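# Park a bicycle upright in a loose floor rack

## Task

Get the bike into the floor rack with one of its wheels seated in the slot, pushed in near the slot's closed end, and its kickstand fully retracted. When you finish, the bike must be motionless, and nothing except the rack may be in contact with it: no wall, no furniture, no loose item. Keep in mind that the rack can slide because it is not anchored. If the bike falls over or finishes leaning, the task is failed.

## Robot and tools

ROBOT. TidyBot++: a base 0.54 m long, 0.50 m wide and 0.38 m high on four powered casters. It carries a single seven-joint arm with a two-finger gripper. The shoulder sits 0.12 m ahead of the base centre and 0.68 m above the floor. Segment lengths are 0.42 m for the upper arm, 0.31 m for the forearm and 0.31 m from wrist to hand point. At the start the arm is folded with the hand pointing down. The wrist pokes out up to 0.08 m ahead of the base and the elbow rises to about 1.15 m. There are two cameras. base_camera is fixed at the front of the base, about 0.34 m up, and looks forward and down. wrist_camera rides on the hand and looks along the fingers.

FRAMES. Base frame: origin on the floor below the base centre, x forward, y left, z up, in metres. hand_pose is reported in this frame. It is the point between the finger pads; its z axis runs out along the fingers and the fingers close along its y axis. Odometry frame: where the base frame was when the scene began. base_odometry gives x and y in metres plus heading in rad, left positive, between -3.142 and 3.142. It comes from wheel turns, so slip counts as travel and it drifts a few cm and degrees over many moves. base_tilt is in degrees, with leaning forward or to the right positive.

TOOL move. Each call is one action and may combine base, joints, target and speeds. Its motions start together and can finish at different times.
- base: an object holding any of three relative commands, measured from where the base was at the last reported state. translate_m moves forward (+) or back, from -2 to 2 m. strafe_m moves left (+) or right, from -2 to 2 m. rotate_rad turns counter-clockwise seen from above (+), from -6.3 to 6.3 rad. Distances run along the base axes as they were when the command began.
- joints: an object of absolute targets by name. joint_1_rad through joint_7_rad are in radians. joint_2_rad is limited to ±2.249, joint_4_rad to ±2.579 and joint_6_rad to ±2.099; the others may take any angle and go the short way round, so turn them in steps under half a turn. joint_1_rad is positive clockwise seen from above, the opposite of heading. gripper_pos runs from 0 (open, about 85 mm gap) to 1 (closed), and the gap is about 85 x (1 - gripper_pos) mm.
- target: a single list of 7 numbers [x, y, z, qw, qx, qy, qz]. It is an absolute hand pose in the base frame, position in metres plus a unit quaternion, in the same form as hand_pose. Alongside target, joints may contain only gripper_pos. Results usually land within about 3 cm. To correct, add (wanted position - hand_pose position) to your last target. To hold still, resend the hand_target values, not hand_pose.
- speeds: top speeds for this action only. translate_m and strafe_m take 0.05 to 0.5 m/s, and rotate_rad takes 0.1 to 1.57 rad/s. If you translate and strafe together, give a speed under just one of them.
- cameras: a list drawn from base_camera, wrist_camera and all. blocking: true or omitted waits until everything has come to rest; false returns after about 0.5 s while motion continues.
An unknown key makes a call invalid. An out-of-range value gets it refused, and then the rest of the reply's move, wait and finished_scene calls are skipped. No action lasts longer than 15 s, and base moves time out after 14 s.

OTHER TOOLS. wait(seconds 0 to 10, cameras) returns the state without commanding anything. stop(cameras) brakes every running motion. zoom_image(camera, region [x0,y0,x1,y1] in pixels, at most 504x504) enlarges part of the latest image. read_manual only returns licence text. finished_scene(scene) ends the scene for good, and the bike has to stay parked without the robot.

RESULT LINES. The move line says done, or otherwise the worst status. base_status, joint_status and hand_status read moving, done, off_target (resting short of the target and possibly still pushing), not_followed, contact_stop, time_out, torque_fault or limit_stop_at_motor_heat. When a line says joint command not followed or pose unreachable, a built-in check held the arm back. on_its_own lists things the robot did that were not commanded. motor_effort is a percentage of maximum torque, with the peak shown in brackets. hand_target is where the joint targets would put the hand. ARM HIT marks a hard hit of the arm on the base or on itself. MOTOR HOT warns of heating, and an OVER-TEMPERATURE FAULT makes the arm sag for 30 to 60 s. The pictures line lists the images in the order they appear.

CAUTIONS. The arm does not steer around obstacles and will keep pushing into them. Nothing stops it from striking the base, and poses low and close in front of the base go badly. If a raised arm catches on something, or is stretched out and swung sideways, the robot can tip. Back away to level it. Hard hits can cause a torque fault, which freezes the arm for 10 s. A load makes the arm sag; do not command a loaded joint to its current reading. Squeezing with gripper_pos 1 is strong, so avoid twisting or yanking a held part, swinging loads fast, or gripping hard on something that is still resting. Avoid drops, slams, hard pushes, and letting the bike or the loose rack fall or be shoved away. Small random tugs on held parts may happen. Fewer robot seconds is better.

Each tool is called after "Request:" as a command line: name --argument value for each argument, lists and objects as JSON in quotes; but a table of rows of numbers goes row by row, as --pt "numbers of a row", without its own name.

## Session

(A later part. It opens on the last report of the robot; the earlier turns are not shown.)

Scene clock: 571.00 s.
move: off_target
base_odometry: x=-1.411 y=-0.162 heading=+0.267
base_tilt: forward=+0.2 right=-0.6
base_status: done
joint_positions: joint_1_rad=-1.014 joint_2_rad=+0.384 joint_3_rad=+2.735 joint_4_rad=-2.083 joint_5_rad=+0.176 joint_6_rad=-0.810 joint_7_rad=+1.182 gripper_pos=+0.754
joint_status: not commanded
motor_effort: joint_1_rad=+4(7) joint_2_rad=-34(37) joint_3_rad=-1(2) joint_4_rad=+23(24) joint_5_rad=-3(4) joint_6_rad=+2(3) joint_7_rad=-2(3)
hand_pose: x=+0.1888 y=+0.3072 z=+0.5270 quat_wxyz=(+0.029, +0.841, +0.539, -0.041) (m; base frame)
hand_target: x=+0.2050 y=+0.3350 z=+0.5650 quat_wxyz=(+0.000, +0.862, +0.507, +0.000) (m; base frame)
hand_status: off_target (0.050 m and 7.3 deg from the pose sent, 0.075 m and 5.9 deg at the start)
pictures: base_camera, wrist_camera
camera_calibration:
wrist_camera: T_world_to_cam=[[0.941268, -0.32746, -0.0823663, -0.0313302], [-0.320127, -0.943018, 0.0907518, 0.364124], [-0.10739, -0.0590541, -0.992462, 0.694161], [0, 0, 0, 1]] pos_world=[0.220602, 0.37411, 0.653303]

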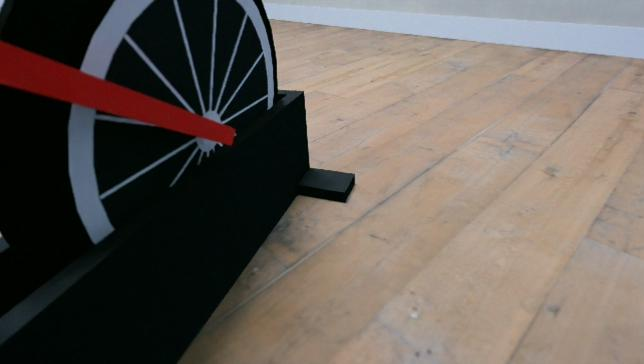

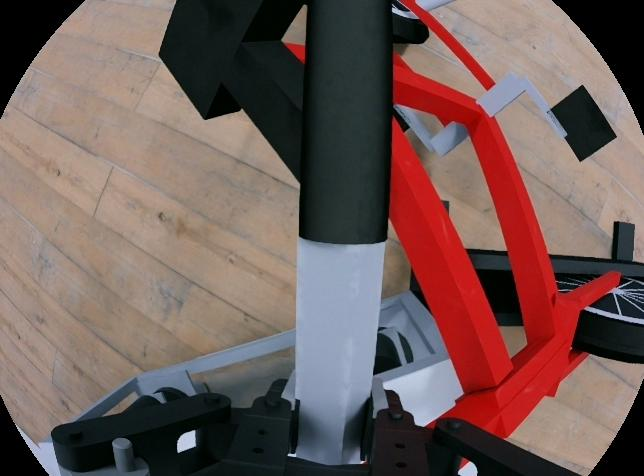

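Request:
move --joints '{"gripper_pos": 0.0}' --target '[0.198, 0.315, 0.54, 0, 0.862, 0.507, 0]' --cameras '[]'

Request:
move --target '[0.198, 0.315, 0.66, 0, 0.862, 0.507, 0]' --cameras '["wrist_camera"]'

Request:
move --target '[0.300, 0.220, 0.70, -0.399, 0.736, 0.538, -0.0805]'

Scene clock: 586.37 s.
move: off_target
base_odometry: x=-1.411 y=-0.162 heading=+0.267
base_tilt: forward=+0.2 right=-0.5
base_status: not commanded
joint_positions: joint_1_rad=-1.010 joint_2_rad=+0.312 joint_3_rad=+2.740 joint_4_rad=-2.100 joint_5_rad=+0.163 joint_6_rad=-0.765 joint_7_rad=+1.171 gripper_pos=+0.000
joint_status: all done
motor_effort: joint_1_rad=+0(6) joint_2_rad=-20(34) joint_3_rad=-2(3) joint_4_rad=+12(24) joint_5_rad=+0(4) joint_6_rad=+1(2) joint_7_rad=+1(3)
hand_pose: x=+0.1930 y=+0.3204 z=+0.5446 quat_wxyz=(+0.000, +0.849, +0.528, -0.005) (m; base frame)
hand_target: x=+0.1980 y=+0.3150 z=+0.5400 quat_wxyz=(+0.000, +0.862, +0.507, +0.000) (m; base frame)
hand_status: off_target (0.009 m and 2.9 deg from the pose sent, 0.018 m and 7.3 deg at the start)
pictures: none
No camera images: "cameras" was empty.

Scene clock: 587.97 s.
move: off_target
base_odometry: x=-1.411 y=-0.162 heading=+0.267
base_tilt: forward=+0.2 right=-0.5
base_status: not commanded
joint_positions: joint_1_rad=-0.824 joint_2_rad=+0.133 joint_3_rad=+2.597 joint_4_rad=-1.903 joint_5_rad=+0.112 joint_6_rad=-1.090 joint_7_rad=+1.172 gripper_pos=+0.000
joint_status: not commanded
motor_effort: joint_1_rad=+0(2) joint_2_rad=-16(22) joint_3_rad=-1(2) joint_4_rad=+15(17) joint_5_rad=+1(2) joint_6_rad=+0(1) joint_7_rad=+1(1)
hand_pose: x=+0.2134 y=+0.3247 z=+0.6537 quat_wxyz=(-0.004, +0.874, +0.486, +0.024) (m; base frame)
hand_target: x=+0.1980 y=+0.3150 z=+0.6600 quat_wxyz=(+0.000, +0.862, +0.507, +0.000) (m; base frame)
hand_status: off_target (0.019 m and 3.9 deg from the pose sent, 0.116 m and 2.9 deg at the start)
pictures: wrist_camera
camera_calibration:
wrist_camera: T_world_to_cam=[[0.899783, -0.432753, -0.0558141, -0.0125995], [-0.435513, -0.898566, -0.0539223, 0.481716], [-0.0268176, 0.0728261, -0.996984, 0.766521], [0, 0, 0, 1]] pos_world=[0.241687, 0.371579, 0.789481]

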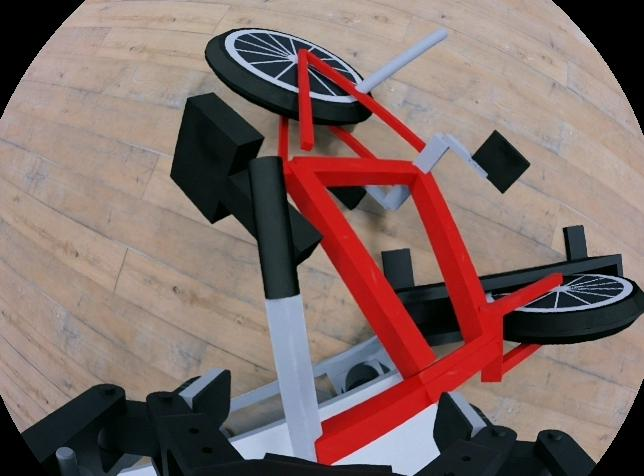

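Scene clock: 590.63 s.
move: off_target
base_odometry: x=-1.411 y=-0.162 heading=+0.267
base_tilt: forward=+0.2 right=-0.5
base_status: not commanded
joint_positions: joint_1_rad=+0.087 joint_2_rad=+0.253 joint_3_rad=+2.784 joint_4_rad=-1.911 joint_5_rad=-0.552 joint_6_rad=-1.442 joint_7_rad=+2.724 gripper_pos=+0.000
joint_status: not commanded
motor_effort: joint_1_rad=+1(2) joint_2_rad=-17(18) joint_3_rad=-2(3) joint_4_rad=+14(16) joint_5_rad=-4(5) joint_6_rad=-4(5) joint_7_rad=+1(1)
hand_pose: x=+0.3168 y=+0.2221 z=+0.6926 quat_wxyz=(-0.362, +0.759, +0.537, -0.069) (m; base frame)
hand_target: x=+0.3000 y=+0.2200 z=+0.7000 quat_wxyz=(-0.400, +0.737, +0.539, -0.081) (m; base frame)
hand_status: off_target (0.018 m and 5.2 deg from the pose sent, 0.144 m and 50.2 deg at the start)
pictures: base_camera, wrist_camera
camera_calibration:
wrist_camera: T_world_to_cam=[[0.763645, -0.0344853, -0.644714, 0.214662], [-0.338184, -0.87199, -0.353927, 0.607734], [-0.549979, 0.488307, -0.677554, 0.667777], [0, 0, 0, 1]] pos_world=[0.408864, 0.21126, 0.805945]

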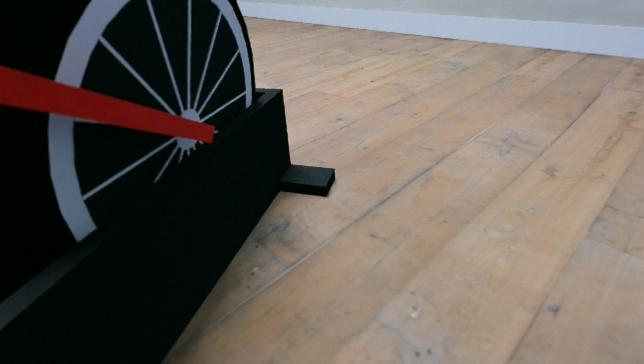

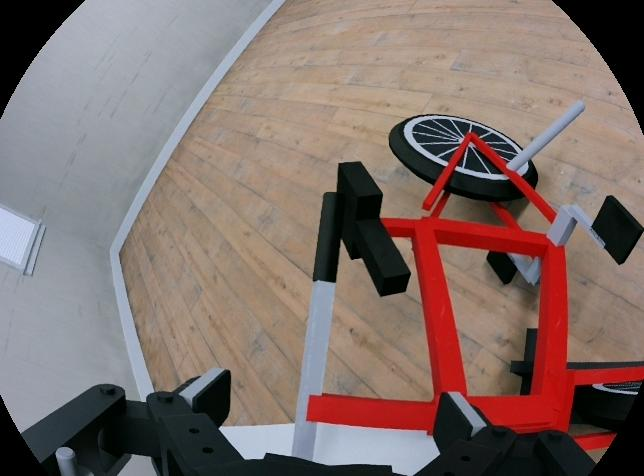

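Request:
move --target '[0.197, 0.260, 0.583, -0.399, 0.736, 0.538, -0.0805]' --cameras '["wrist_camera"]'

Scene clock: 594.30 s.
move: off_target
base_odometry: x=-1.411 y=-0.162 heading=+0.267
base_tilt: forward=+0.2 right=-0.5
base_status: not commanded
joint_positions: joint_1_rad=+0.094 joint_2_rad=+0.412 joint_3_rad=+2.531 joint_4_rad=-2.341 joint_5_rad=-0.699 joint_6_rad=-0.937 joint_7_rad=+2.853 gripper_pos=+0.000
joint_status: not commanded
motor_effort: joint_1_rad=+0(2) joint_2_rad=-15(18) joint_3_rad=-4(4) joint_4_rad=+7(13) joint_5_rad=-2(5) joint_6_rad=-6(6) joint_7_rad=+1(1)
hand_pose: x=+0.1944 y=+0.2539 z=+0.5894 quat_wxyz=(-0.397, +0.743, +0.529, -0.105) (m; base frame)
hand_target: x=+0.1970 y=+0.2600 z=+0.5830 quat_wxyz=(-0.400, +0.737, +0.539, -0.081) (m; base frame)
hand_status: off_target (0.009 m and 3.1 deg from the pose sent, 0.167 m and 5.2 deg at the start)
pictures: wrist_camera
camera_calibration:
wrist_camera: T_world_to_cam=[[0.695594, 0.00255418, -0.71843, 0.289992], [-0.348947, -0.872917, -0.340959, 0.552225], [-0.628001, 0.487863, -0.606305, 0.488309], [0, 0, 0, 1]] pos_world=[0.297639, 0.243078, 0.692688]

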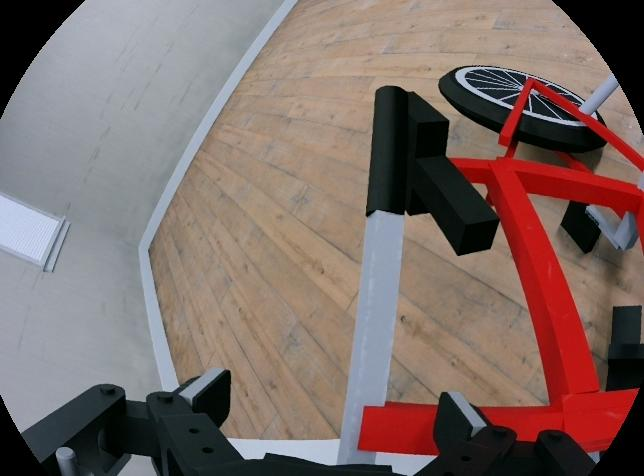

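Request:
move --target '[0.188, 0.290, 0.548, -0.3929, 0.7696, 0.4888, -0.1064]' --cameras '["wrist_camera"]'

Scene clock: 597.90 s.
move: off_target
base_odometry: x=-1.411 y=-0.162 heading=+0.267
base_tilt: forward=+0.2 right=-0.6
base_status: not commanded
joint_positions: joint_1_rad=+0.237 joint_2_rad=+0.785 joint_3_rad=+2.060 joint_4_rad=-2.352 joint_5_rad=-0.370 joint_6_rad=-0.517 joint_7_rad=+2.341 gripper_pos=+0.000
joint_status: not commanded
motor_effort: joint_1_rad=+1(1) joint_2_rad=-16(18) joint_3_rad=-9(9) joint_4_rad=+3(7) joint_5_rad=-2(3) joint_6_rad=-2(6) joint_7_rad=+1(1)
hand_pose: x=+0.1854 y=+0.2907 z=+0.5544 quat_wxyz=(-0.402, +0.757, +0.502, -0.116) (m; base frame)
hand_target: x=+0.1880 y=+0.2900 z=+0.5480 quat_wxyz=(-0.394, +0.771, +0.490, -0.107) (m; base frame)
hand_status: off_target (0.007 m and 2.5 deg from the pose sent, 0.055 m and 5.6 deg at the start)
pictures: wrist_camera
camera_calibration:
wrist_camera: T_world_to_cam=[[0.665603, -0.0463785, -0.744863, 0.305428], [-0.404214, -0.861402, -0.307567, 0.557657], [-0.627362, 0.505802, -0.592099, 0.430247], [0, 0, 0, 1]] pos_world=[0.292039, 0.276912, 0.653768]

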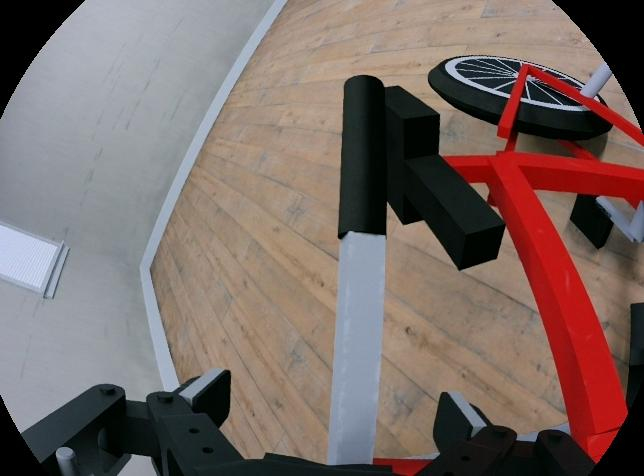

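Request:
move --target '[0.174, 0.307, 0.519, -0.3929, 0.7696, 0.4888, -0.1064]' --cameras '["wrist_camera"]'

Scene clock: 600.07 s.
move: done
base_odometry: x=-1.411 y=-0.162 heading=+0.267
base_tilt: forward=+0.2 right=-0.5
base_status: not commanded
joint_positions: joint_1_rad=+0.164 joint_2_rad=+0.934 joint_3_rad=+2.050 joint_4_rad=-2.382 joint_5_rad=-0.134 joint_6_rad=-0.336 joint_7_rad=+2.105 gripper_pos=+0.000
joint_status: not commanded
motor_effort: joint_1_rad=+1(2) joint_2_rad=-18(20) joint_3_rad=-10(11) joint_4_rad=+2(5) joint_5_rad=-1(3) joint_6_rad=-2(4) joint_7_rad=+1(1)
hand_pose: x=+0.1771 y=+0.3015 z=+0.5192 quat_wxyz=(-0.394, +0.766, +0.495, -0.117) (m; base frame)
hand_target: x=+0.1740 y=+0.3070 z=+0.5190 quat_wxyz=(-0.394, +0.771, +0.490, -0.107) (m; base frame)
hand_status: done (0.006 m and 1.5 deg from the pose sent, 0.041 m and 2.5 deg at the start)
pictures: wrist_camera
camera_calibration:
wrist_camera: T_world_to_cam=[[0.666856, -0.0726401, -0.741637, 0.291241], [-0.416291, -0.861775, -0.289908, 0.545885], [-0.618065, 0.502064, -0.604919, 0.404918], [0, 0, 0, 1]] pos_world=[0.283296, 0.288291, 0.619195]

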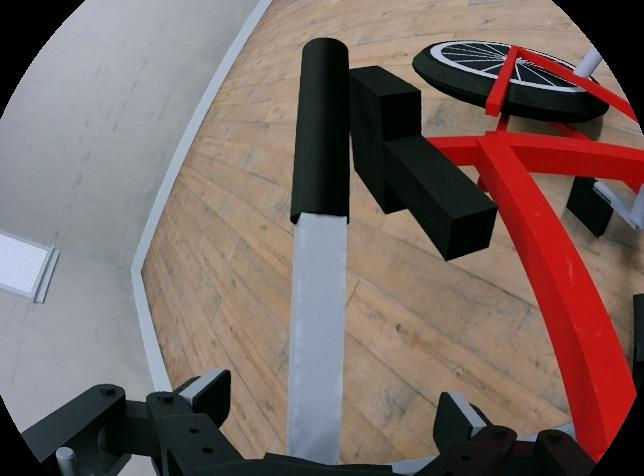

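Request:
move --target '[0.160, 0.317, 0.510, -0.3929, 0.7696, 0.4888, -0.1064]' --cameras '["wrist_camera"]'

Request:
move --joints '{"gripper_pos": 1.0}' --cameras '["wrist_camera"]'

Scene clock: 601.70 s.
move: done
base_odometry: x=-1.411 y=-0.162 heading=+0.267
base_tilt: forward=+0.2 right=-0.6
base_status: not commanded
joint_positions: joint_1_rad=+0.094 joint_2_rad=+0.970 joint_3_rad=+2.050 joint_4_rad=-2.405 joint_5_rad=-0.044 joint_6_rad=-0.244 joint_7_rad=+1.995 gripper_pos=+0.000
joint_status: not commanded
motor_effort: joint_1_rad=+1(2) joint_2_rad=-18(20) joint_3_rad=-10(11) joint_4_rad=+1(3) joint_5_rad=-1(2) joint_6_rad=-1(2) joint_7_rad=+1(1)
hand_pose: x=+0.1627 y=+0.3113 z=+0.5087 quat_wxyz=(-0.389, +0.765, +0.499, -0.115) (m; base frame)
hand_target: x=+0.1600 y=+0.3170 z=+0.5100 quat_wxyz=(-0.393, +0.771, +0.490, -0.107) (m; base frame)
hand_status: done (0.006 m and 1.7 deg from the pose sent, 0.025 m and 1.5 deg at the start)
pictures: wrist_camera
camera_calibration:
wrist_camera: T_world_to_cam=[[0.674761, -0.071127, -0.734601, 0.288426], [-0.407767, -0.86556, -0.290744, 0.545483], [-0.615161, 0.495729, -0.61305, 0.390331], [0, 0, 0, 1]] pos_world=[0.267928, 0.299164, 0.609766]

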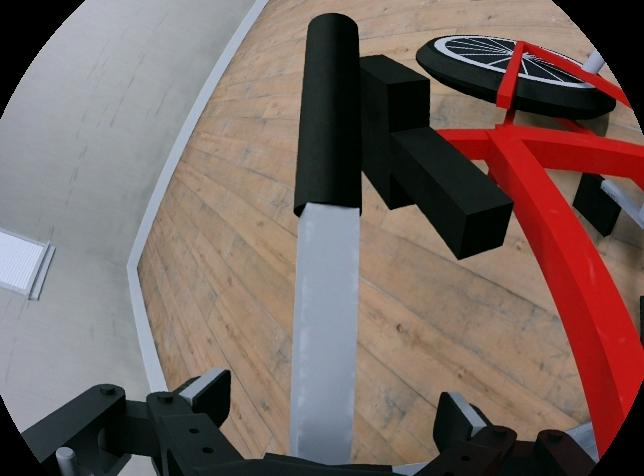

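Scene clock: 602.80 s.
move: off_target
base_odometry: x=-1.411 y=-0.162 heading=+0.267
base_tilt: forward=+0.2 right=-0.5
base_status: not commanded
joint_positions: joint_1_rad=+0.092 joint_2_rad=+0.972 joint_3_rad=+2.039 joint_4_rad=-2.409 joint_5_rad=-0.034 joint_6_rad=-0.242 joint_7_rad=+1.995 gripper_pos=+0.775
joint_status: gripper_pos off_target (ended at +0.775, target +1.000)
motor_effort: joint_1_rad=-1(4) joint_2_rad=-19(21) joint_3_rad=-10(13) joint_4_rad=+1(5) joint_5_rad=-2(4) joint_6_rad=+0(3) joint_7_rad=-1(2)
hand_pose: x=+0.1586 y=+0.3116 z=+0.5109 quat_wxyz=(-0.392, +0.759, +0.507, -0.114) (m; base frame)
hand_target: x=+0.1600 y=+0.3170 z=+0.5100 quat_wxyz=(-0.393, +0.771, +0.490, -0.107) (m; base frame)
hand_status: not commanded
pictures: wrist_camera
camera_calibration:
wrist_camera: T_world_to_cam=[[0.678423, -0.050917, -0.732905, 0.285036], [-0.392165, -0.868678, -0.302663, 0.549294], [-0.621248, 0.492753, -0.609299, 0.389018], [0, 0, 0, 1]] pos_world=[0.263716, 0.299983, 0.612184]

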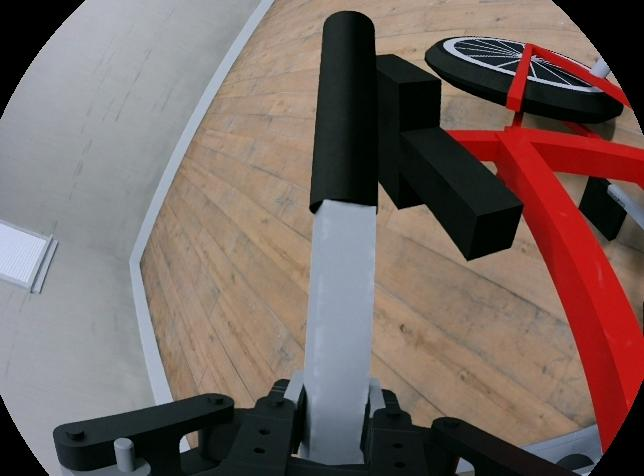

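Request:
move --target '[0.205, 0.330, 0.555, -0.4024, 0.7716, 0.4595, -0.1688]' --cameras '["wrist_camera"]'

Scene clock: 607.13 s.
move: off_target
base_odometry: x=-1.411 y=-0.162 heading=+0.267
base_tilt: forward=+0.2 right=-0.5
base_status: not commanded
joint_positions: joint_1_rad=-0.030 joint_2_rad=+0.809 joint_3_rad=+2.284 joint_4_rad=-2.242 joint_5_rad=-0.457 joint_6_rad=-0.615 joint_7_rad=+2.357 gripper_pos=+0.775
joint_status: not commanded
motor_effort: joint_1_rad=+8(12) joint_2_rad=-27(28) joint_3_rad=-12(12) joint_4_rad=+10(11) joint_5_rad=-12(13) joint_6_rad=-8(8) joint_7_rad=-5(5)
hand_pose: x=+0.1748 y=+0.3114 z=+0.5280 quat_wxyz=(-0.378, +0.759, +0.494, -0.190) (m; base frame)
hand_target: x=+0.2050 y=+0.3300 z=+0.5550 quat_wxyz=(-0.403, +0.773, +0.460, -0.169) (m; base frame)
hand_status: off_target (0.045 m and 5.6 deg from the pose sent, 0.067 m and 8.5 deg at the start)
pictures: wrist_camera
camera_calibration:
wrist_camera: T_world_to_cam=[[0.596896, -0.100664, -0.795979, 0.349659], [-0.380593, -0.908897, -0.170458, 0.501358], [-0.706304, 0.40469, -0.580829, 0.436865], [0, 0, 0, 1]] pos_world=[0.290663, 0.314086, 0.617525]

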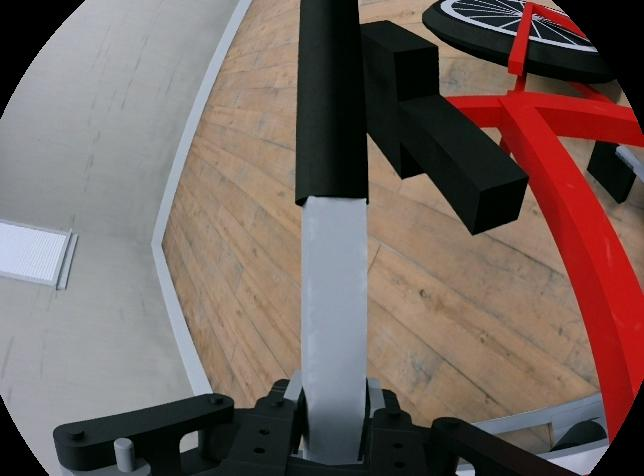

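Request:
move --target '[0.235, 0.345, 0.590, -0.4024, 0.7716, 0.4595, -0.1688]' --cameras '["wrist_camera"]'

Scene clock: 608.57 s.
move: off_target
base_odometry: x=-1.411 y=-0.162 heading=+0.267
base_tilt: forward=+0.2 right=-0.5
base_status: not commanded
joint_positions: joint_1_rad=-0.097 joint_2_rad=+0.688 joint_3_rad=+2.437 joint_4_rad=-2.120 joint_5_rad=-0.533 joint_6_rad=-0.846 joint_7_rad=+2.386 gripper_pos=+0.775
joint_status: not commanded
motor_effort: joint_1_rad=+6(9) joint_2_rad=-30(30) joint_3_rad=-9(12) joint_4_rad=+14(15) joint_5_rad=-14(15) joint_6_rad=-7(8) joint_7_rad=-6(6)
hand_pose: x=+0.2084 y=+0.3185 z=+0.5545 quat_wxyz=(-0.370, +0.767, +0.484, -0.199) (m; base frame)
hand_target: x=+0.2350 y=+0.3450 z=+0.5900 quat_wxyz=(-0.403, +0.773, +0.460, -0.169) (m; base frame)
hand_status: off_target (0.052 m and 5.8 deg from the pose sent, 0.093 m and 5.6 deg at the start)
pictures: wrist_camera
camera_calibration:
wrist_camera: T_world_to_cam=[[0.586438, -0.133171, -0.798972, 0.365635], [-0.394057, -0.908701, -0.137774, 0.509742], [-0.707679, 0.395636, -0.585374, 0.47877], [0, 0, 0, 1]] pos_world=[0.325261, 0.322477, 0.64262]

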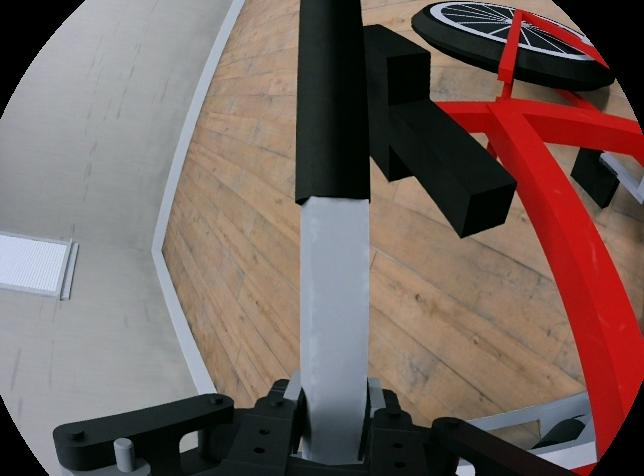

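Request:
move --target '[0.243, 0.390, 0.600, -0.4024, 0.7716, 0.4595, -0.1688]' --base '{"strafe_m": -0.04}' --cameras '["wrist_camera"]'

Scene clock: 610.27 s.
move: off_target
base_odometry: x=-1.401 y=-0.200 heading=+0.267
base_tilt: forward=+0.2 right=-0.5
base_status: done
joint_positions: joint_1_rad=-0.180 joint_2_rad=+0.704 joint_3_rad=+2.458 joint_4_rad=-2.026 joint_5_rad=-0.546 joint_6_rad=-0.868 joint_7_rad=+2.363 gripper_pos=+0.775
joint_status: not commanded
motor_effort: joint_1_rad=+3(8) joint_2_rad=-33(34) joint_3_rad=-14(14) joint_4_rad=+19(21) joint_5_rad=-17(17) joint_6_rad=-6(10) joint_7_rad=-2(6)
hand_pose: x=+0.2203 y=+0.3541 z=+0.5590 quat_wxyz=(-0.374, +0.760, +0.496, -0.189) (m; base frame)
hand_target: x=+0.2430 y=+0.3900 z=+0.6000 quat_wxyz=(-0.403, +0.773, +0.460, -0.169) (m; base frame)
hand_status: off_target (0.059 m and 5.9 deg from the pose sent, 0.092 m and 5.8 deg at the start)
pictures: wrist_camera
camera_calibration:
wrist_camera: T_world_to_cam=[[0.602041, -0.104522, -0.791595, 0.349263], [-0.377319, -0.910959, -0.166684, 0.560705], [-0.703688, 0.399034, -0.587873, 0.475091], [0, 0, 0, 1]] pos_world=[0.335609, 0.357707, 0.649229]

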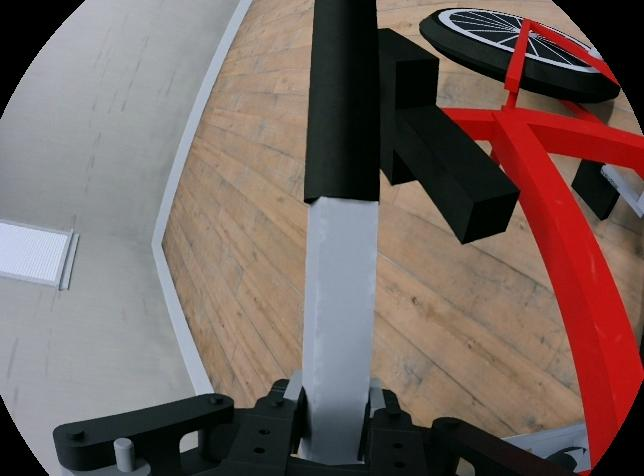

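Request:
move --target '[0.280, 0.405, 0.635, -0.4099, 0.7698, 0.4280, -0.2304]'

Scene clock: 612.33 s.
move: off_target
base_odometry: x=-1.401 y=-0.200 heading=+0.267
base_tilt: forward=+0.2 right=-0.5
base_status: not commanded
joint_positions: joint_1_rad=-0.244 joint_2_rad=+0.758 joint_3_rad=+2.540 joint_4_rad=-1.781 joint_5_rad=-0.546 joint_6_rad=-1.115 joint_7_rad=+2.259 gripper_pos=+0.775
joint_status: not commanded
motor_effort: joint_1_rad=+5(6) joint_2_rad=-40(40) joint_3_rad=-13(15) joint_4_rad=+19(22) joint_5_rad=-17(19) joint_6_rad=-7(8) joint_7_rad=-4(4)
hand_pose: x=+0.2631 y=+0.3868 z=+0.5891 quat_wxyz=(-0.393, +0.755, +0.471, -0.232) (m; base frame)
hand_target: x=+0.2800 y=+0.4050 z=+0.6350 quat_wxyz=(-0.411, +0.771, +0.429, -0.231) (m; base frame)
hand_status: off_target (0.052 m and 5.6 deg from the pose sent, 0.109 m and 10.0 deg at the start)
pictures: base_camera, wrist_camera
camera_calibration:
wrist_camera: T_world_to_cam=[[0.515107, -0.123313, -0.848209, 0.414243], [-0.397911, -0.910899, -0.109219, 0.583185], [-0.759165, 0.393771, -0.518278, 0.485541], [0, 0, 0, 1]] pos_world=[0.387282, 0.391112, 0.666705]

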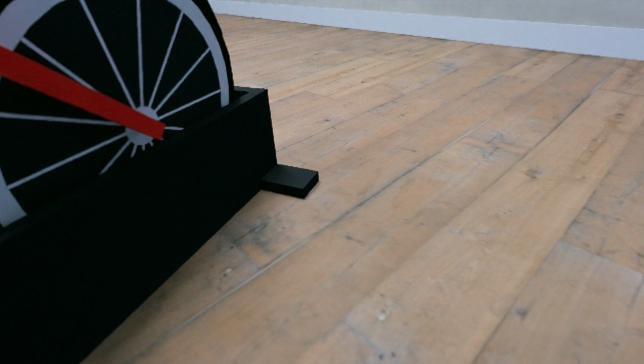

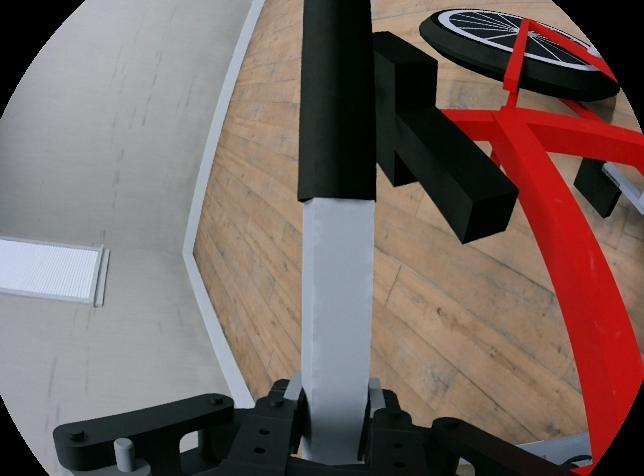

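Request:
move --target '[0.340, 0.425, 0.675, -0.4155, 0.7642, 0.3944, -0.2908]'

Scene clock: 614.53 s.
move: off_target
base_odometry: x=-1.401 y=-0.200 heading=+0.267
base_tilt: forward=+0.2 right=-0.5
base_status: not commanded
joint_positions: joint_1_rad=-0.287 joint_2_rad=+0.879 joint_3_rad=+2.592 joint_4_rad=-1.435 joint_5_rad=-0.546 joint_6_rad=-1.410 joint_7_rad=+2.078 gripper_pos=+0.775
joint_status: not commanded
motor_effort: joint_1_rad=+4(6) joint_2_rad=-46(47) joint_3_rad=-14(14) joint_4_rad=+20(21) joint_5_rad=-19(21) joint_6_rad=-7(8) joint_7_rad=-7(7)
hand_pose: x=+0.3286 y=+0.4190 z=+0.6250 quat_wxyz=(-0.413, +0.750, +0.428, -0.289) (m; base frame)
hand_target: x=+0.3400 y=+0.4250 z=+0.6750 quat_wxyz=(-0.416, +0.765, +0.395, -0.291) (m; base frame)
hand_status: off_target (0.052 m and 4.2 deg from the pose sent, 0.121 m and 11.4 deg at the start)
pictures: base_camera, wrist_camera
camera_calibration:
wrist_camera: T_world_to_cam=[[0.387992, -0.171333, -0.905598, 0.512662], [-0.430141, -0.902661, -0.0135109, 0.589806], [-0.815133, 0.394776, -0.423923, 0.50015], [0, 0, 0, 1]] pos_world=[0.462479, 0.422783, 0.684259]

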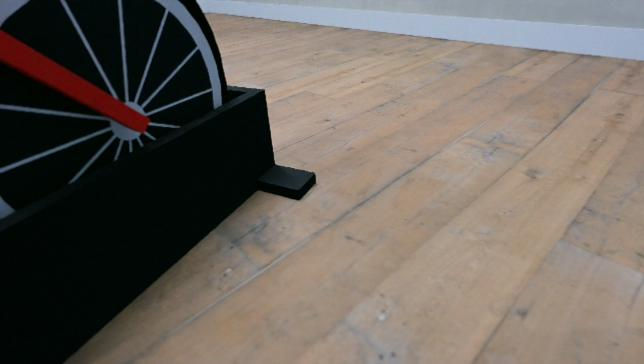

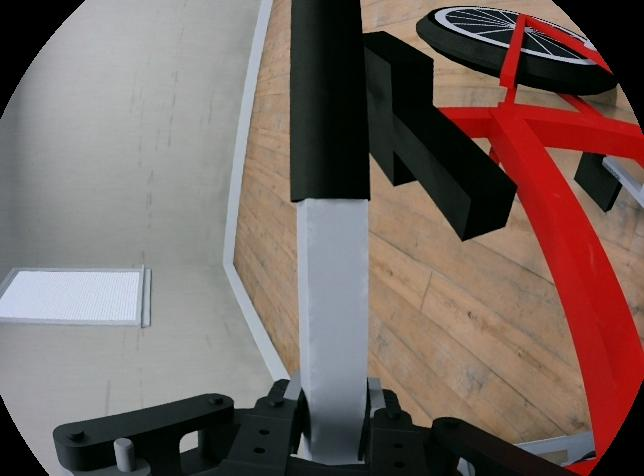

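Request:
move --target '[0.415, 0.449, 0.705, -0.4190, 0.7549, 0.3588, -0.3499]'

Scene clock: 617.00 s.
move: off_target
base_odometry: x=-1.401 y=-0.200 heading=+0.267
base_tilt: forward=+0.2 right=-0.5
base_status: not commanded
joint_positions: joint_1_rad=-0.356 joint_2_rad=+1.083 joint_3_rad=+2.606 joint_4_rad=-0.945 joint_5_rad=-0.552 joint_6_rad=-1.740 joint_7_rad=+1.838 gripper_pos=+0.775
joint_status: not commanded
motor_effort: joint_1_rad=+5(5) joint_2_rad=-53(54) joint_3_rad=-12(14) joint_4_rad=+18(21) joint_5_rad=-13(20) joint_6_rad=-5(7) joint_7_rad=-9(9)
hand_pose: x=+0.4051 y=+0.4523 z=+0.6531 quat_wxyz=(-0.423, +0.740, +0.391, -0.348) (m; base frame)
hand_target: x=+0.4150 y=+0.4490 z=+0.7050 quat_wxyz=(-0.420, +0.756, +0.359, -0.350) (m; base frame)
hand_status: off_target (0.053 m and 4.1 deg from the pose sent, 0.122 m and 10.6 deg at the start)
pictures: base_camera, wrist_camera
camera_calibration:
wrist_camera: T_world_to_cam=[[0.264717, -0.216478, -0.939714, 0.606775], [-0.428707, -0.899303, 0.0864021, 0.585819], [-0.863791, 0.379989, -0.330866, 0.526812], [0, 0, 0, 1]] pos_world=[0.545576, 0.457999, 0.693883]

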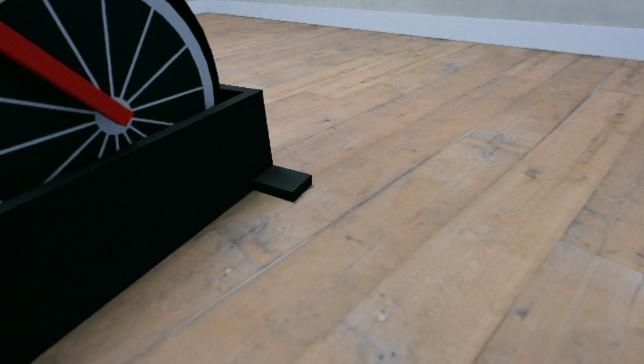

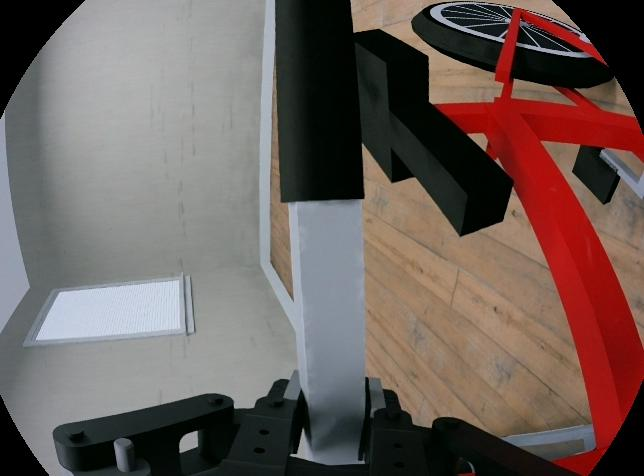

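Request:
move --target '[0.390, 0.470, 0.735, -0.4205, 0.7420, 0.3215, -0.4073]' --base '{"translate_m": 0.1}' --speeds '{"translate_m": 0.2}'

Scene clock: 622.67 s.
move: off_target
base_odometry: x=-1.304 y=-0.174 heading=+0.267
base_tilt: forward=+0.2 right=-0.6
base_status: done
joint_positions: joint_1_rad=-0.410 joint_2_rad=+1.114 joint_3_rad=+2.605 joint_4_rad=-0.885 joint_5_rad=-0.631 joint_6_rad=-1.775 joint_7_rad=+1.681 gripper_pos=+0.775
joint_status: not commanded
motor_effort: joint_1_rad=+4(7) joint_2_rad=-56(57) joint_3_rad=-12(13) joint_4_rad=+15(20) joint_5_rad=-13(18) joint_6_rad=-8(11) joint_7_rad=-10(18)
hand_pose: x=+0.3887 y=+0.4804 z=+0.6721 quat_wxyz=(-0.423, +0.738, +0.344, -0.397) (m; base frame)
hand_target: x=+0.3900 y=+0.4700 z=+0.7350 quat_wxyz=(-0.421, +0.743, +0.322, -0.408) (m; base frame)
hand_status: off_target (0.064 m and 2.9 deg from the pose sent, 0.085 m and 10.5 deg at the start)
pictures: base_camera, wrist_camera
camera_calibration:
wrist_camera: T_world_to_cam=[[0.149903, -0.287219, -0.946063, 0.717976], [-0.436602, -0.877754, 0.197301, 0.520559], [-0.887078, 0.383476, -0.256978, 0.466078], [0, 0, 0, 1]] pos_world=[0.533098, 0.484409, 0.696316]

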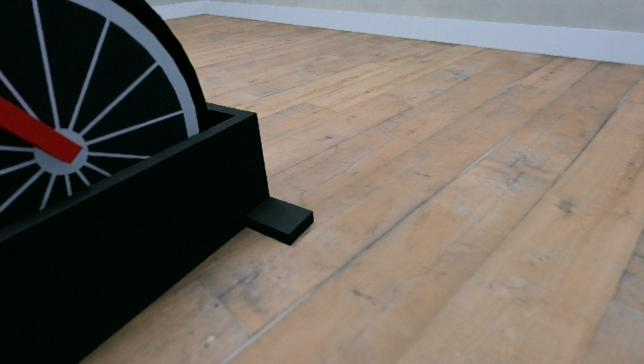

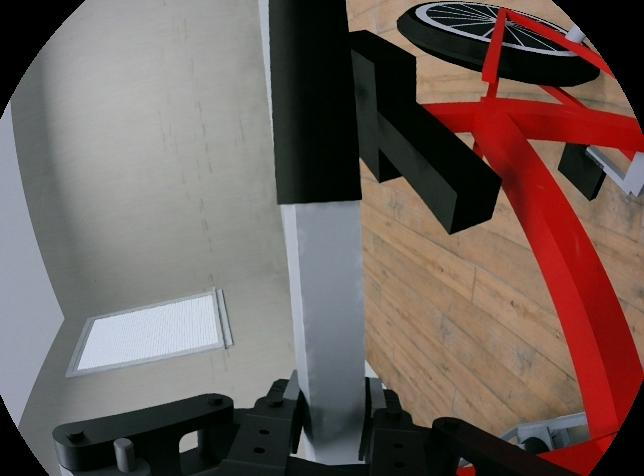

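Request:
move --target '[0.390, 0.470, 0.735, -0.4843, 0.7929, 0.2262, -0.2866]' --cameras '["wrist_camera"]'

Scene clock: 627.57 s.
move: off_target
base_odometry: x=-1.304 y=-0.174 heading=+0.267
base_tilt: forward=+0.2 right=-0.6
base_status: not commanded
joint_positions: joint_1_rad=-0.235 joint_2_rad=+0.875 joint_3_rad=+2.605 joint_4_rad=-1.311 joint_5_rad=-0.703 joint_6_rad=-1.410 joint_7_rad=+1.762 gripper_pos=+0.775
joint_status: not commanded
motor_effort: joint_1_rad=+2(7) joint_2_rad=-47(56) joint_3_rad=-14(14) joint_4_rad=+12(17) joint_5_rad=-18(19) joint_6_rad=-13(13) joint_7_rad=-17(19)
hand_pose: x=+0.3990 y=+0.4585 z=+0.6779 quat_wxyz=(-0.451, +0.805, +0.249, -0.294) (m; base frame)
hand_target: x=+0.3900 y=+0.4700 z=+0.7350 quat_wxyz=(-0.485, +0.794, +0.227, -0.287) (m; base frame)
hand_status: off_target (0.059 m and 4.9 deg from the pose sent, 0.064 m and 20.8 deg at the start)
pictures: wrist_camera
camera_calibration:
wrist_camera: T_world_to_cam=[[0.152864, -0.351787, -0.923514, 0.728693], [-0.692319, -0.704979, 0.153946, 0.556874], [-0.705214, 0.615834, -0.351315, 0.369889], [0, 0, 0, 1]] pos_world=[0.534994, 0.421139, 0.717177]

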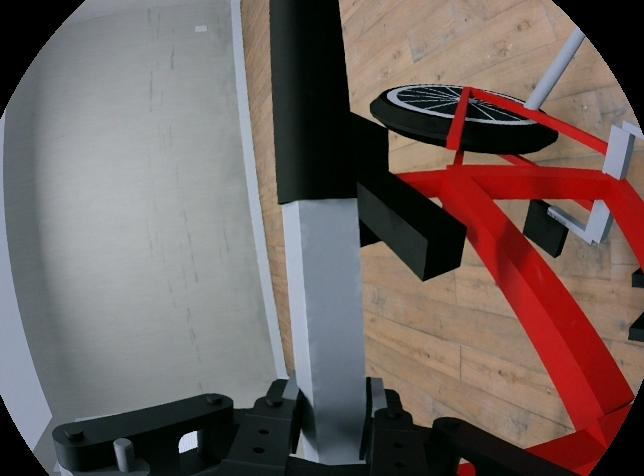

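Request:
move

Scene clock: 627.90 s.
base_odometry: x=-1.304 y=-0.174 heading=+0.267
base_tilt: forward=+0.2 right=-0.5
base_status: not commanded
joint_positions: joint_1_rad=-0.234 joint_2_rad=+0.874 joint_3_rad=+2.605 joint_4_rad=-1.311 joint_5_rad=-0.703 joint_6_rad=-1.410 joint_7_rad=+1.762 gripper_pos=+0.775
joint_status: not commanded
motor_effort: joint_1_rad=+3(7) joint_2_rad=-47(56) joint_3_rad=-13(14) joint_4_rad=+12(17) joint_5_rad=-17(19) joint_6_rad=-12(13) joint_7_rad=-17(19)
hand_pose: x=+0.3990 y=+0.4585 z=+0.6778 quat_wxyz=(-0.451, +0.805, +0.249, -0.294) (m; base frame)
hand_target: x=+0.3900 y=+0.4700 z=+0.7350 quat_wxyz=(-0.485, +0.794, +0.227, -0.287) (m; base frame)
hand_status: off_target (0.059 m and 4.9 deg from the pose sent, 0.064 m and 20.8 deg at the start)
pictures: base_camera, wrist_camera
camera_calibration:
wrist_camera: T_world_to_cam=[[0.152948, -0.351739, -0.923519, 0.728626], [-0.692579, -0.704772, 0.153725, 0.557096], [-0.704941, 0.616098, -0.3514, 0.369723], [0, 0, 0, 1]] pos_world=[0.535024, 0.421126, 0.717181]

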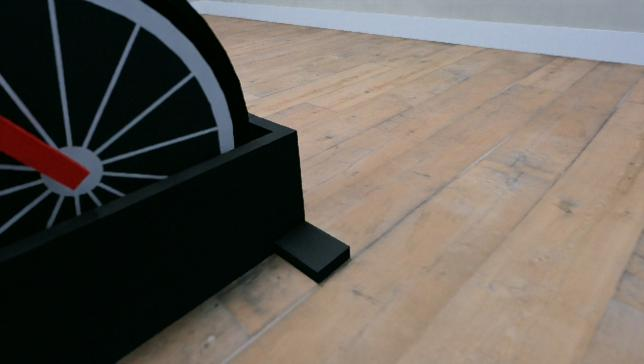

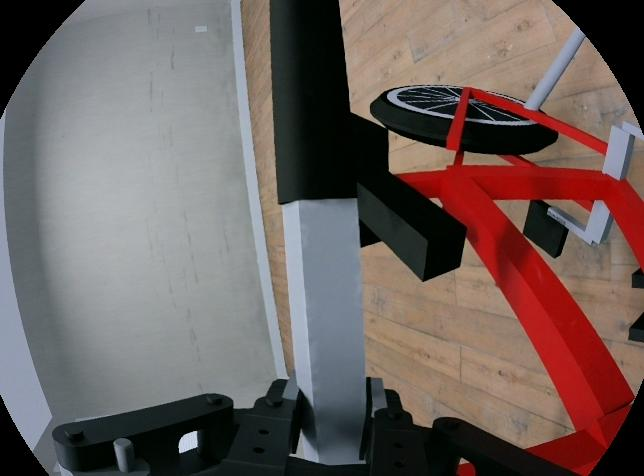

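Request:
move --target '[0.430, 0.462, 0.737, -0.5302, 0.8218, 0.1328, -0.1501]'

Scene clock: 630.80 s.
move: off_target
base_odometry: x=-1.304 y=-0.174 heading=+0.267
base_tilt: forward=+0.2 right=-0.5
base_status: not commanded
joint_positions: joint_1_rad=-0.104 joint_2_rad=+0.705 joint_3_rad=+2.605 joint_4_rad=-1.615 joint_5_rad=-0.895 joint_6_rad=-1.109 joint_7_rad=+1.895 gripper_pos=+0.775
joint_status: not commanded
motor_effort: joint_1_rad=+2(4) joint_2_rad=-42(47) joint_3_rad=-15(16) joint_4_rad=+17(18) joint_5_rad=-19(21) joint_6_rad=-12(13) joint_7_rad=-8(17)
hand_pose: x=+0.4226 y=+0.4477 z=+0.6831 quat_wxyz=(-0.493, +0.837, +0.146, -0.185) (m; base frame)
hand_target: x=+0.4300 y=+0.4620 z=+0.7370 quat_wxyz=(-0.531, +0.823, +0.133, -0.150) (m; base frame)
hand_status: off_target (0.056 m and 6.3 deg from the pose sent, 0.067 m and 23.2 deg at the start)
pictures: base_camera, wrist_camera
camera_calibration:
wrist_camera: T_world_to_cam=[[0.118298, -0.36306, -0.924226, 0.746259], [-0.881846, -0.46627, 0.0702899, 0.595228], [-0.456458, 0.806709, -0.375322, 0.220892], [0, 0, 0, 1]] pos_world=[0.537446, 0.370278, 0.730779]

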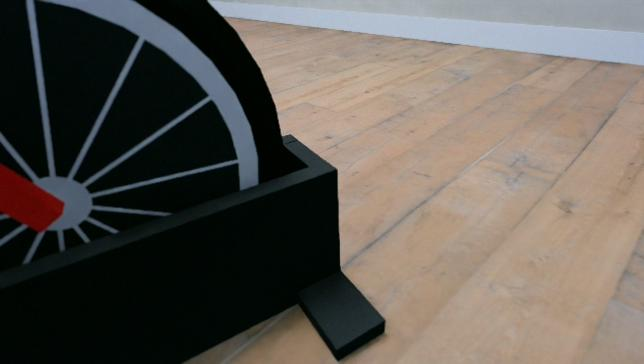

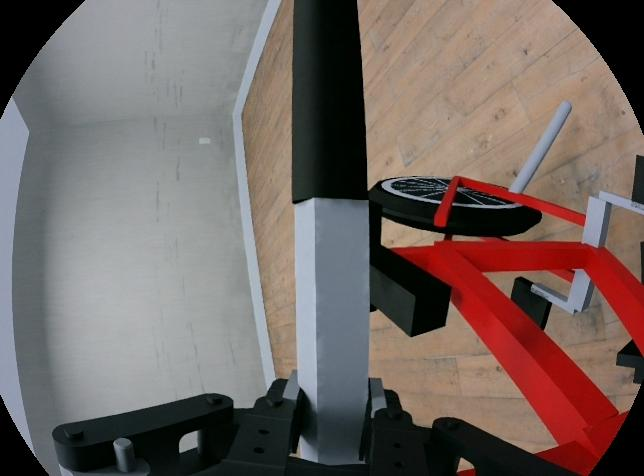

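Request:
move --target '[0.478, 0.450, 0.728, -0.5355, 0.8310, 0.1021, -0.1131]'

Scene clock: 636.43 s.
move: off_target
base_odometry: x=-1.304 y=-0.174 heading=+0.267
base_tilt: forward=+0.2 right=-0.6
base_status: not commanded
joint_positions: joint_1_rad=-0.065 joint_2_rad=+0.705 joint_3_rad=+2.609 joint_4_rad=-1.616 joint_5_rad=-0.924 joint_6_rad=-1.076 joint_7_rad=+1.902 gripper_pos=+0.775
joint_status: not commanded
motor_effort: joint_1_rad=+4(6) joint_2_rad=-41(42) joint_3_rad=-13(15) joint_4_rad=+18(19) joint_5_rad=-14(19) joint_6_rad=-9(11) joint_7_rad=-5(8)
hand_pose: x=+0.4524 y=+0.4407 z=+0.6835 quat_wxyz=(-0.504, +0.841, +0.114, -0.161) (m; base frame)
hand_target: x=+0.4780 y=+0.4500 z=+0.7280 quat_wxyz=(-0.535, +0.831, +0.102, -0.113) (m; base frame)
hand_status: off_target (0.052 m and 6.8 deg from the pose sent, 0.071 m and 10.9 deg at the start)
pictures: base_camera, wrist_camera
camera_calibration:
wrist_camera: T_world_to_cam=[[0.0952676, -0.363842, -0.926576, 0.752906], [-0.917705, -0.392726, 0.0598577, 0.609144], [-0.385669, 0.844621, -0.371314, 0.188742], [0, 0, 0, 1]] pos_world=[0.560079, 0.35375, 0.731245]

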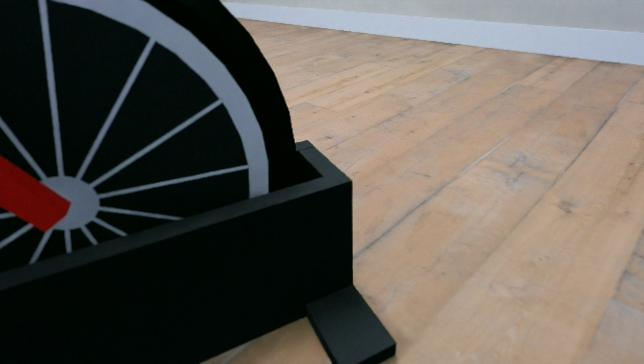

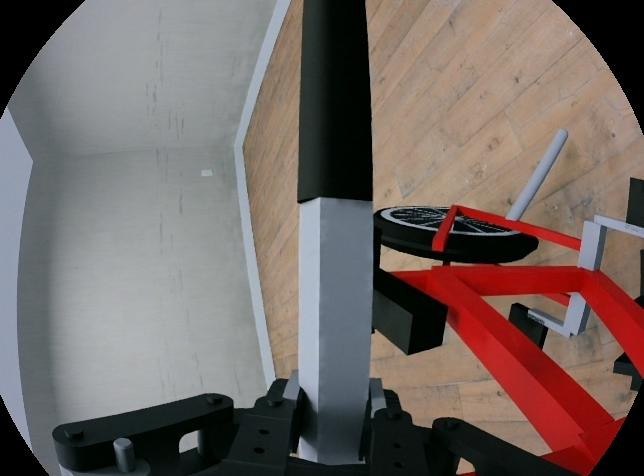

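Request:
move --target '[0.520, 0.450, 0.730, -0.5722, 0.8173, 0.0571, -0.04]'

Scene clock: 638.17 s.
move: off_target
base_odometry: x=-1.304 y=-0.174 heading=+0.267
base_tilt: forward=+0.2 right=-0.6
base_status: not commanded
joint_positions: joint_1_rad=-0.018 joint_2_rad=+0.705 joint_3_rad=+2.617 joint_4_rad=-1.694 joint_5_rad=-1.119 joint_6_rad=-0.953 joint_7_rad=+2.064 gripper_pos=+0.775
joint_status: not commanded
motor_effort: joint_1_rad=+2(4) joint_2_rad=-42(42) joint_3_rad=-14(16) joint_4_rad=+20(22) joint_5_rad=-13(18) joint_6_rad=-9(12) joint_7_rad=-2(5)
hand_pose: x=+0.4957 y=+0.4429 z=+0.6831 quat_wxyz=(-0.547, +0.830, +0.054, -0.098) (m; base frame)
hand_target: x=+0.5200 y=+0.4500 z=+0.7300 quat_wxyz=(-0.572, +0.817, +0.057, -0.040) (m; base frame)
hand_status: off_target (0.053 m and 7.4 deg from the pose sent, 0.083 m and 17.5 deg at the start)
pictures: base_camera, wrist_camera
camera_calibration:
wrist_camera: T_world_to_cam=[[0.0669928, -0.303733, -0.950399, 0.752905], [-0.973668, -0.22793, 0.00420991, 0.642542], [-0.217903, 0.925091, -0.311005, 0.0434514], [0, 0, 0, 1]] pos_world=[0.584651, 0.33494, 0.726369]

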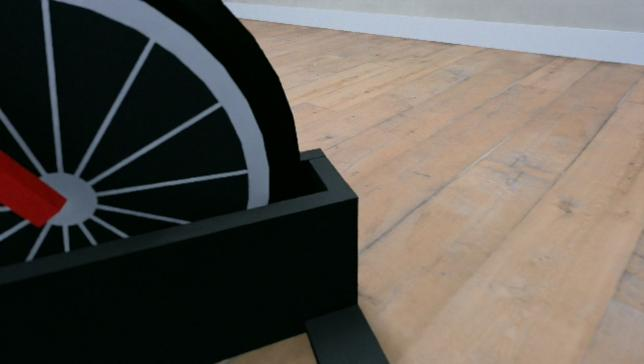

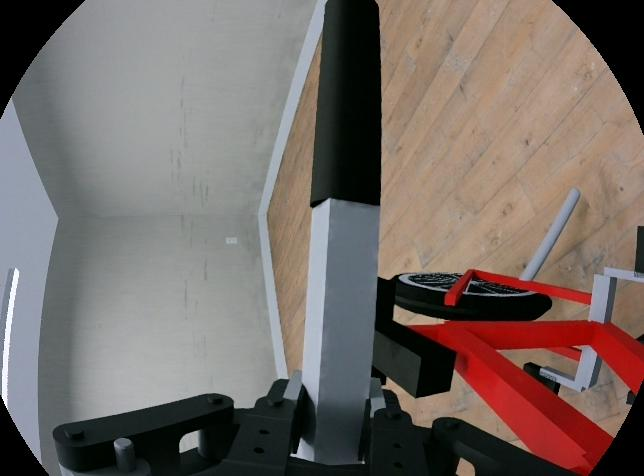

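Request:
move --target '[0.550, 0.445, 0.725, -0.5754, 0.8176, 0.0256, 0.0017]'

Scene clock: 642.37 s.
move: off_target
base_odometry: x=-1.304 y=-0.174 heading=+0.267
base_tilt: forward=+0.2 right=-0.5
base_status: not commanded
joint_positions: joint_1_rad=-0.016 joint_2_rad=+0.701 joint_3_rad=+2.641 joint_4_rad=-1.725 joint_5_rad=-1.238 joint_6_rad=-0.899 joint_7_rad=+2.144 gripper_pos=+0.775
joint_status: not commanded
motor_effort: joint_1_rad=+3(4) joint_2_rad=-39(42) joint_3_rad=-13(15) joint_4_rad=+20(23) joint_5_rad=-9(14) joint_6_rad=-9(10) joint_7_rad=+0(2)
hand_pose: x=+0.5220 y=+0.4432 z=+0.6823 quat_wxyz=(-0.561, +0.825, +0.017, -0.064) (m; base frame)
hand_target: x=+0.5500 y=+0.4450 z=+0.7250 quat_wxyz=(-0.575, +0.818, +0.026, +0.002) (m; base frame)
hand_status: off_target (0.051 m and 7.8 deg from the pose sent, 0.069 m and 12.4 deg at the start)
pictures: base_camera, wrist_camera
camera_calibration:
wrist_camera: T_world_to_cam=[[0.0504188, -0.285674, -0.957, 0.755606], [-0.991608, -0.128536, -0.0138728, 0.645836], [-0.119046, 0.949668, -0.289757, -0.0282997], [0, 0, 0, 1]] pos_world=[0.59895, 0.325745, 0.723874]

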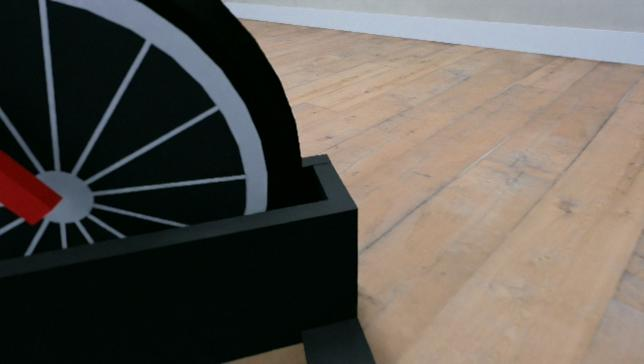

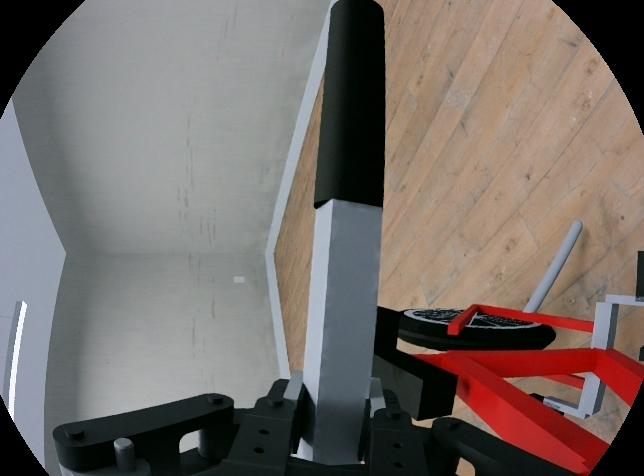

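Request:
move --target '[0.572, 0.440, 0.722, -0.5762, 0.8163, -0.0068, 0.0429]'

Scene clock: 646.43 s.
move: off_target
base_odometry: x=-1.304 y=-0.174 heading=+0.267
base_tilt: forward=+0.2 right=-0.5
base_status: not commanded
joint_positions: joint_1_rad=-0.056 joint_2_rad=+0.675 joint_3_rad=+2.723 joint_4_rad=-1.763 joint_5_rad=-1.399 joint_6_rad=-0.867 joint_7_rad=+2.238 gripper_pos=+0.775
joint_status: not commanded
motor_effort: joint_1_rad=+1(4) joint_2_rad=-41(41) joint_3_rad=-11(13) joint_4_rad=+20(22) joint_5_rad=-8(12) joint_6_rad=-10(10) joint_7_rad=+0(1)
hand_pose: x=+0.5489 y=+0.4413 z=+0.6805 quat_wxyz=(-0.568, +0.822, -0.024, -0.024) (m; base frame)
hand_target: x=+0.5720 y=+0.4400 z=+0.7220 quat_wxyz=(-0.576, +0.816, -0.007, +0.043) (m; base frame)
hand_status: off_target (0.047 m and 8.0 deg from the pose sent, 0.064 m and 12.7 deg at the start)
pictures: base_camera, wrist_camera
camera_calibration:
wrist_camera: T_world_to_cam=[[0.035907, -0.280433, -0.959202, 0.759158], [-0.999335, -0.016098, -0.032703, 0.639728], [-0.00627022, 0.959739, -0.280825, -0.0962153], [0, 0, 0, 1]] pos_world=[0.611441, 0.315533, 0.722087]

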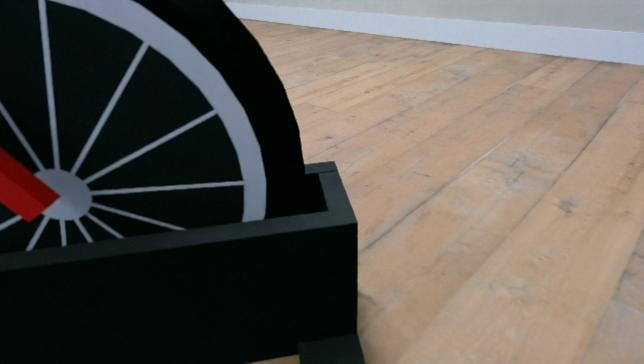

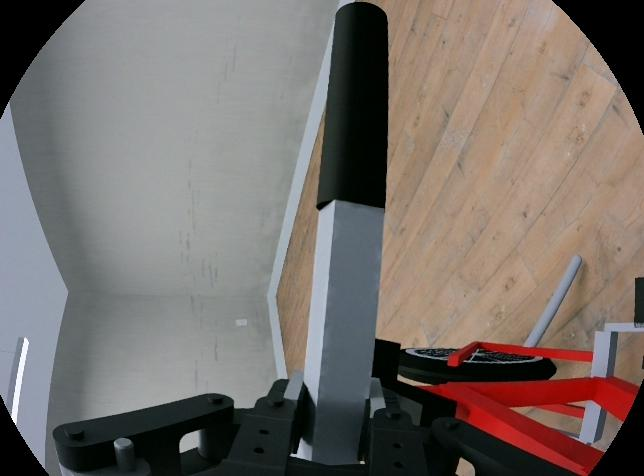

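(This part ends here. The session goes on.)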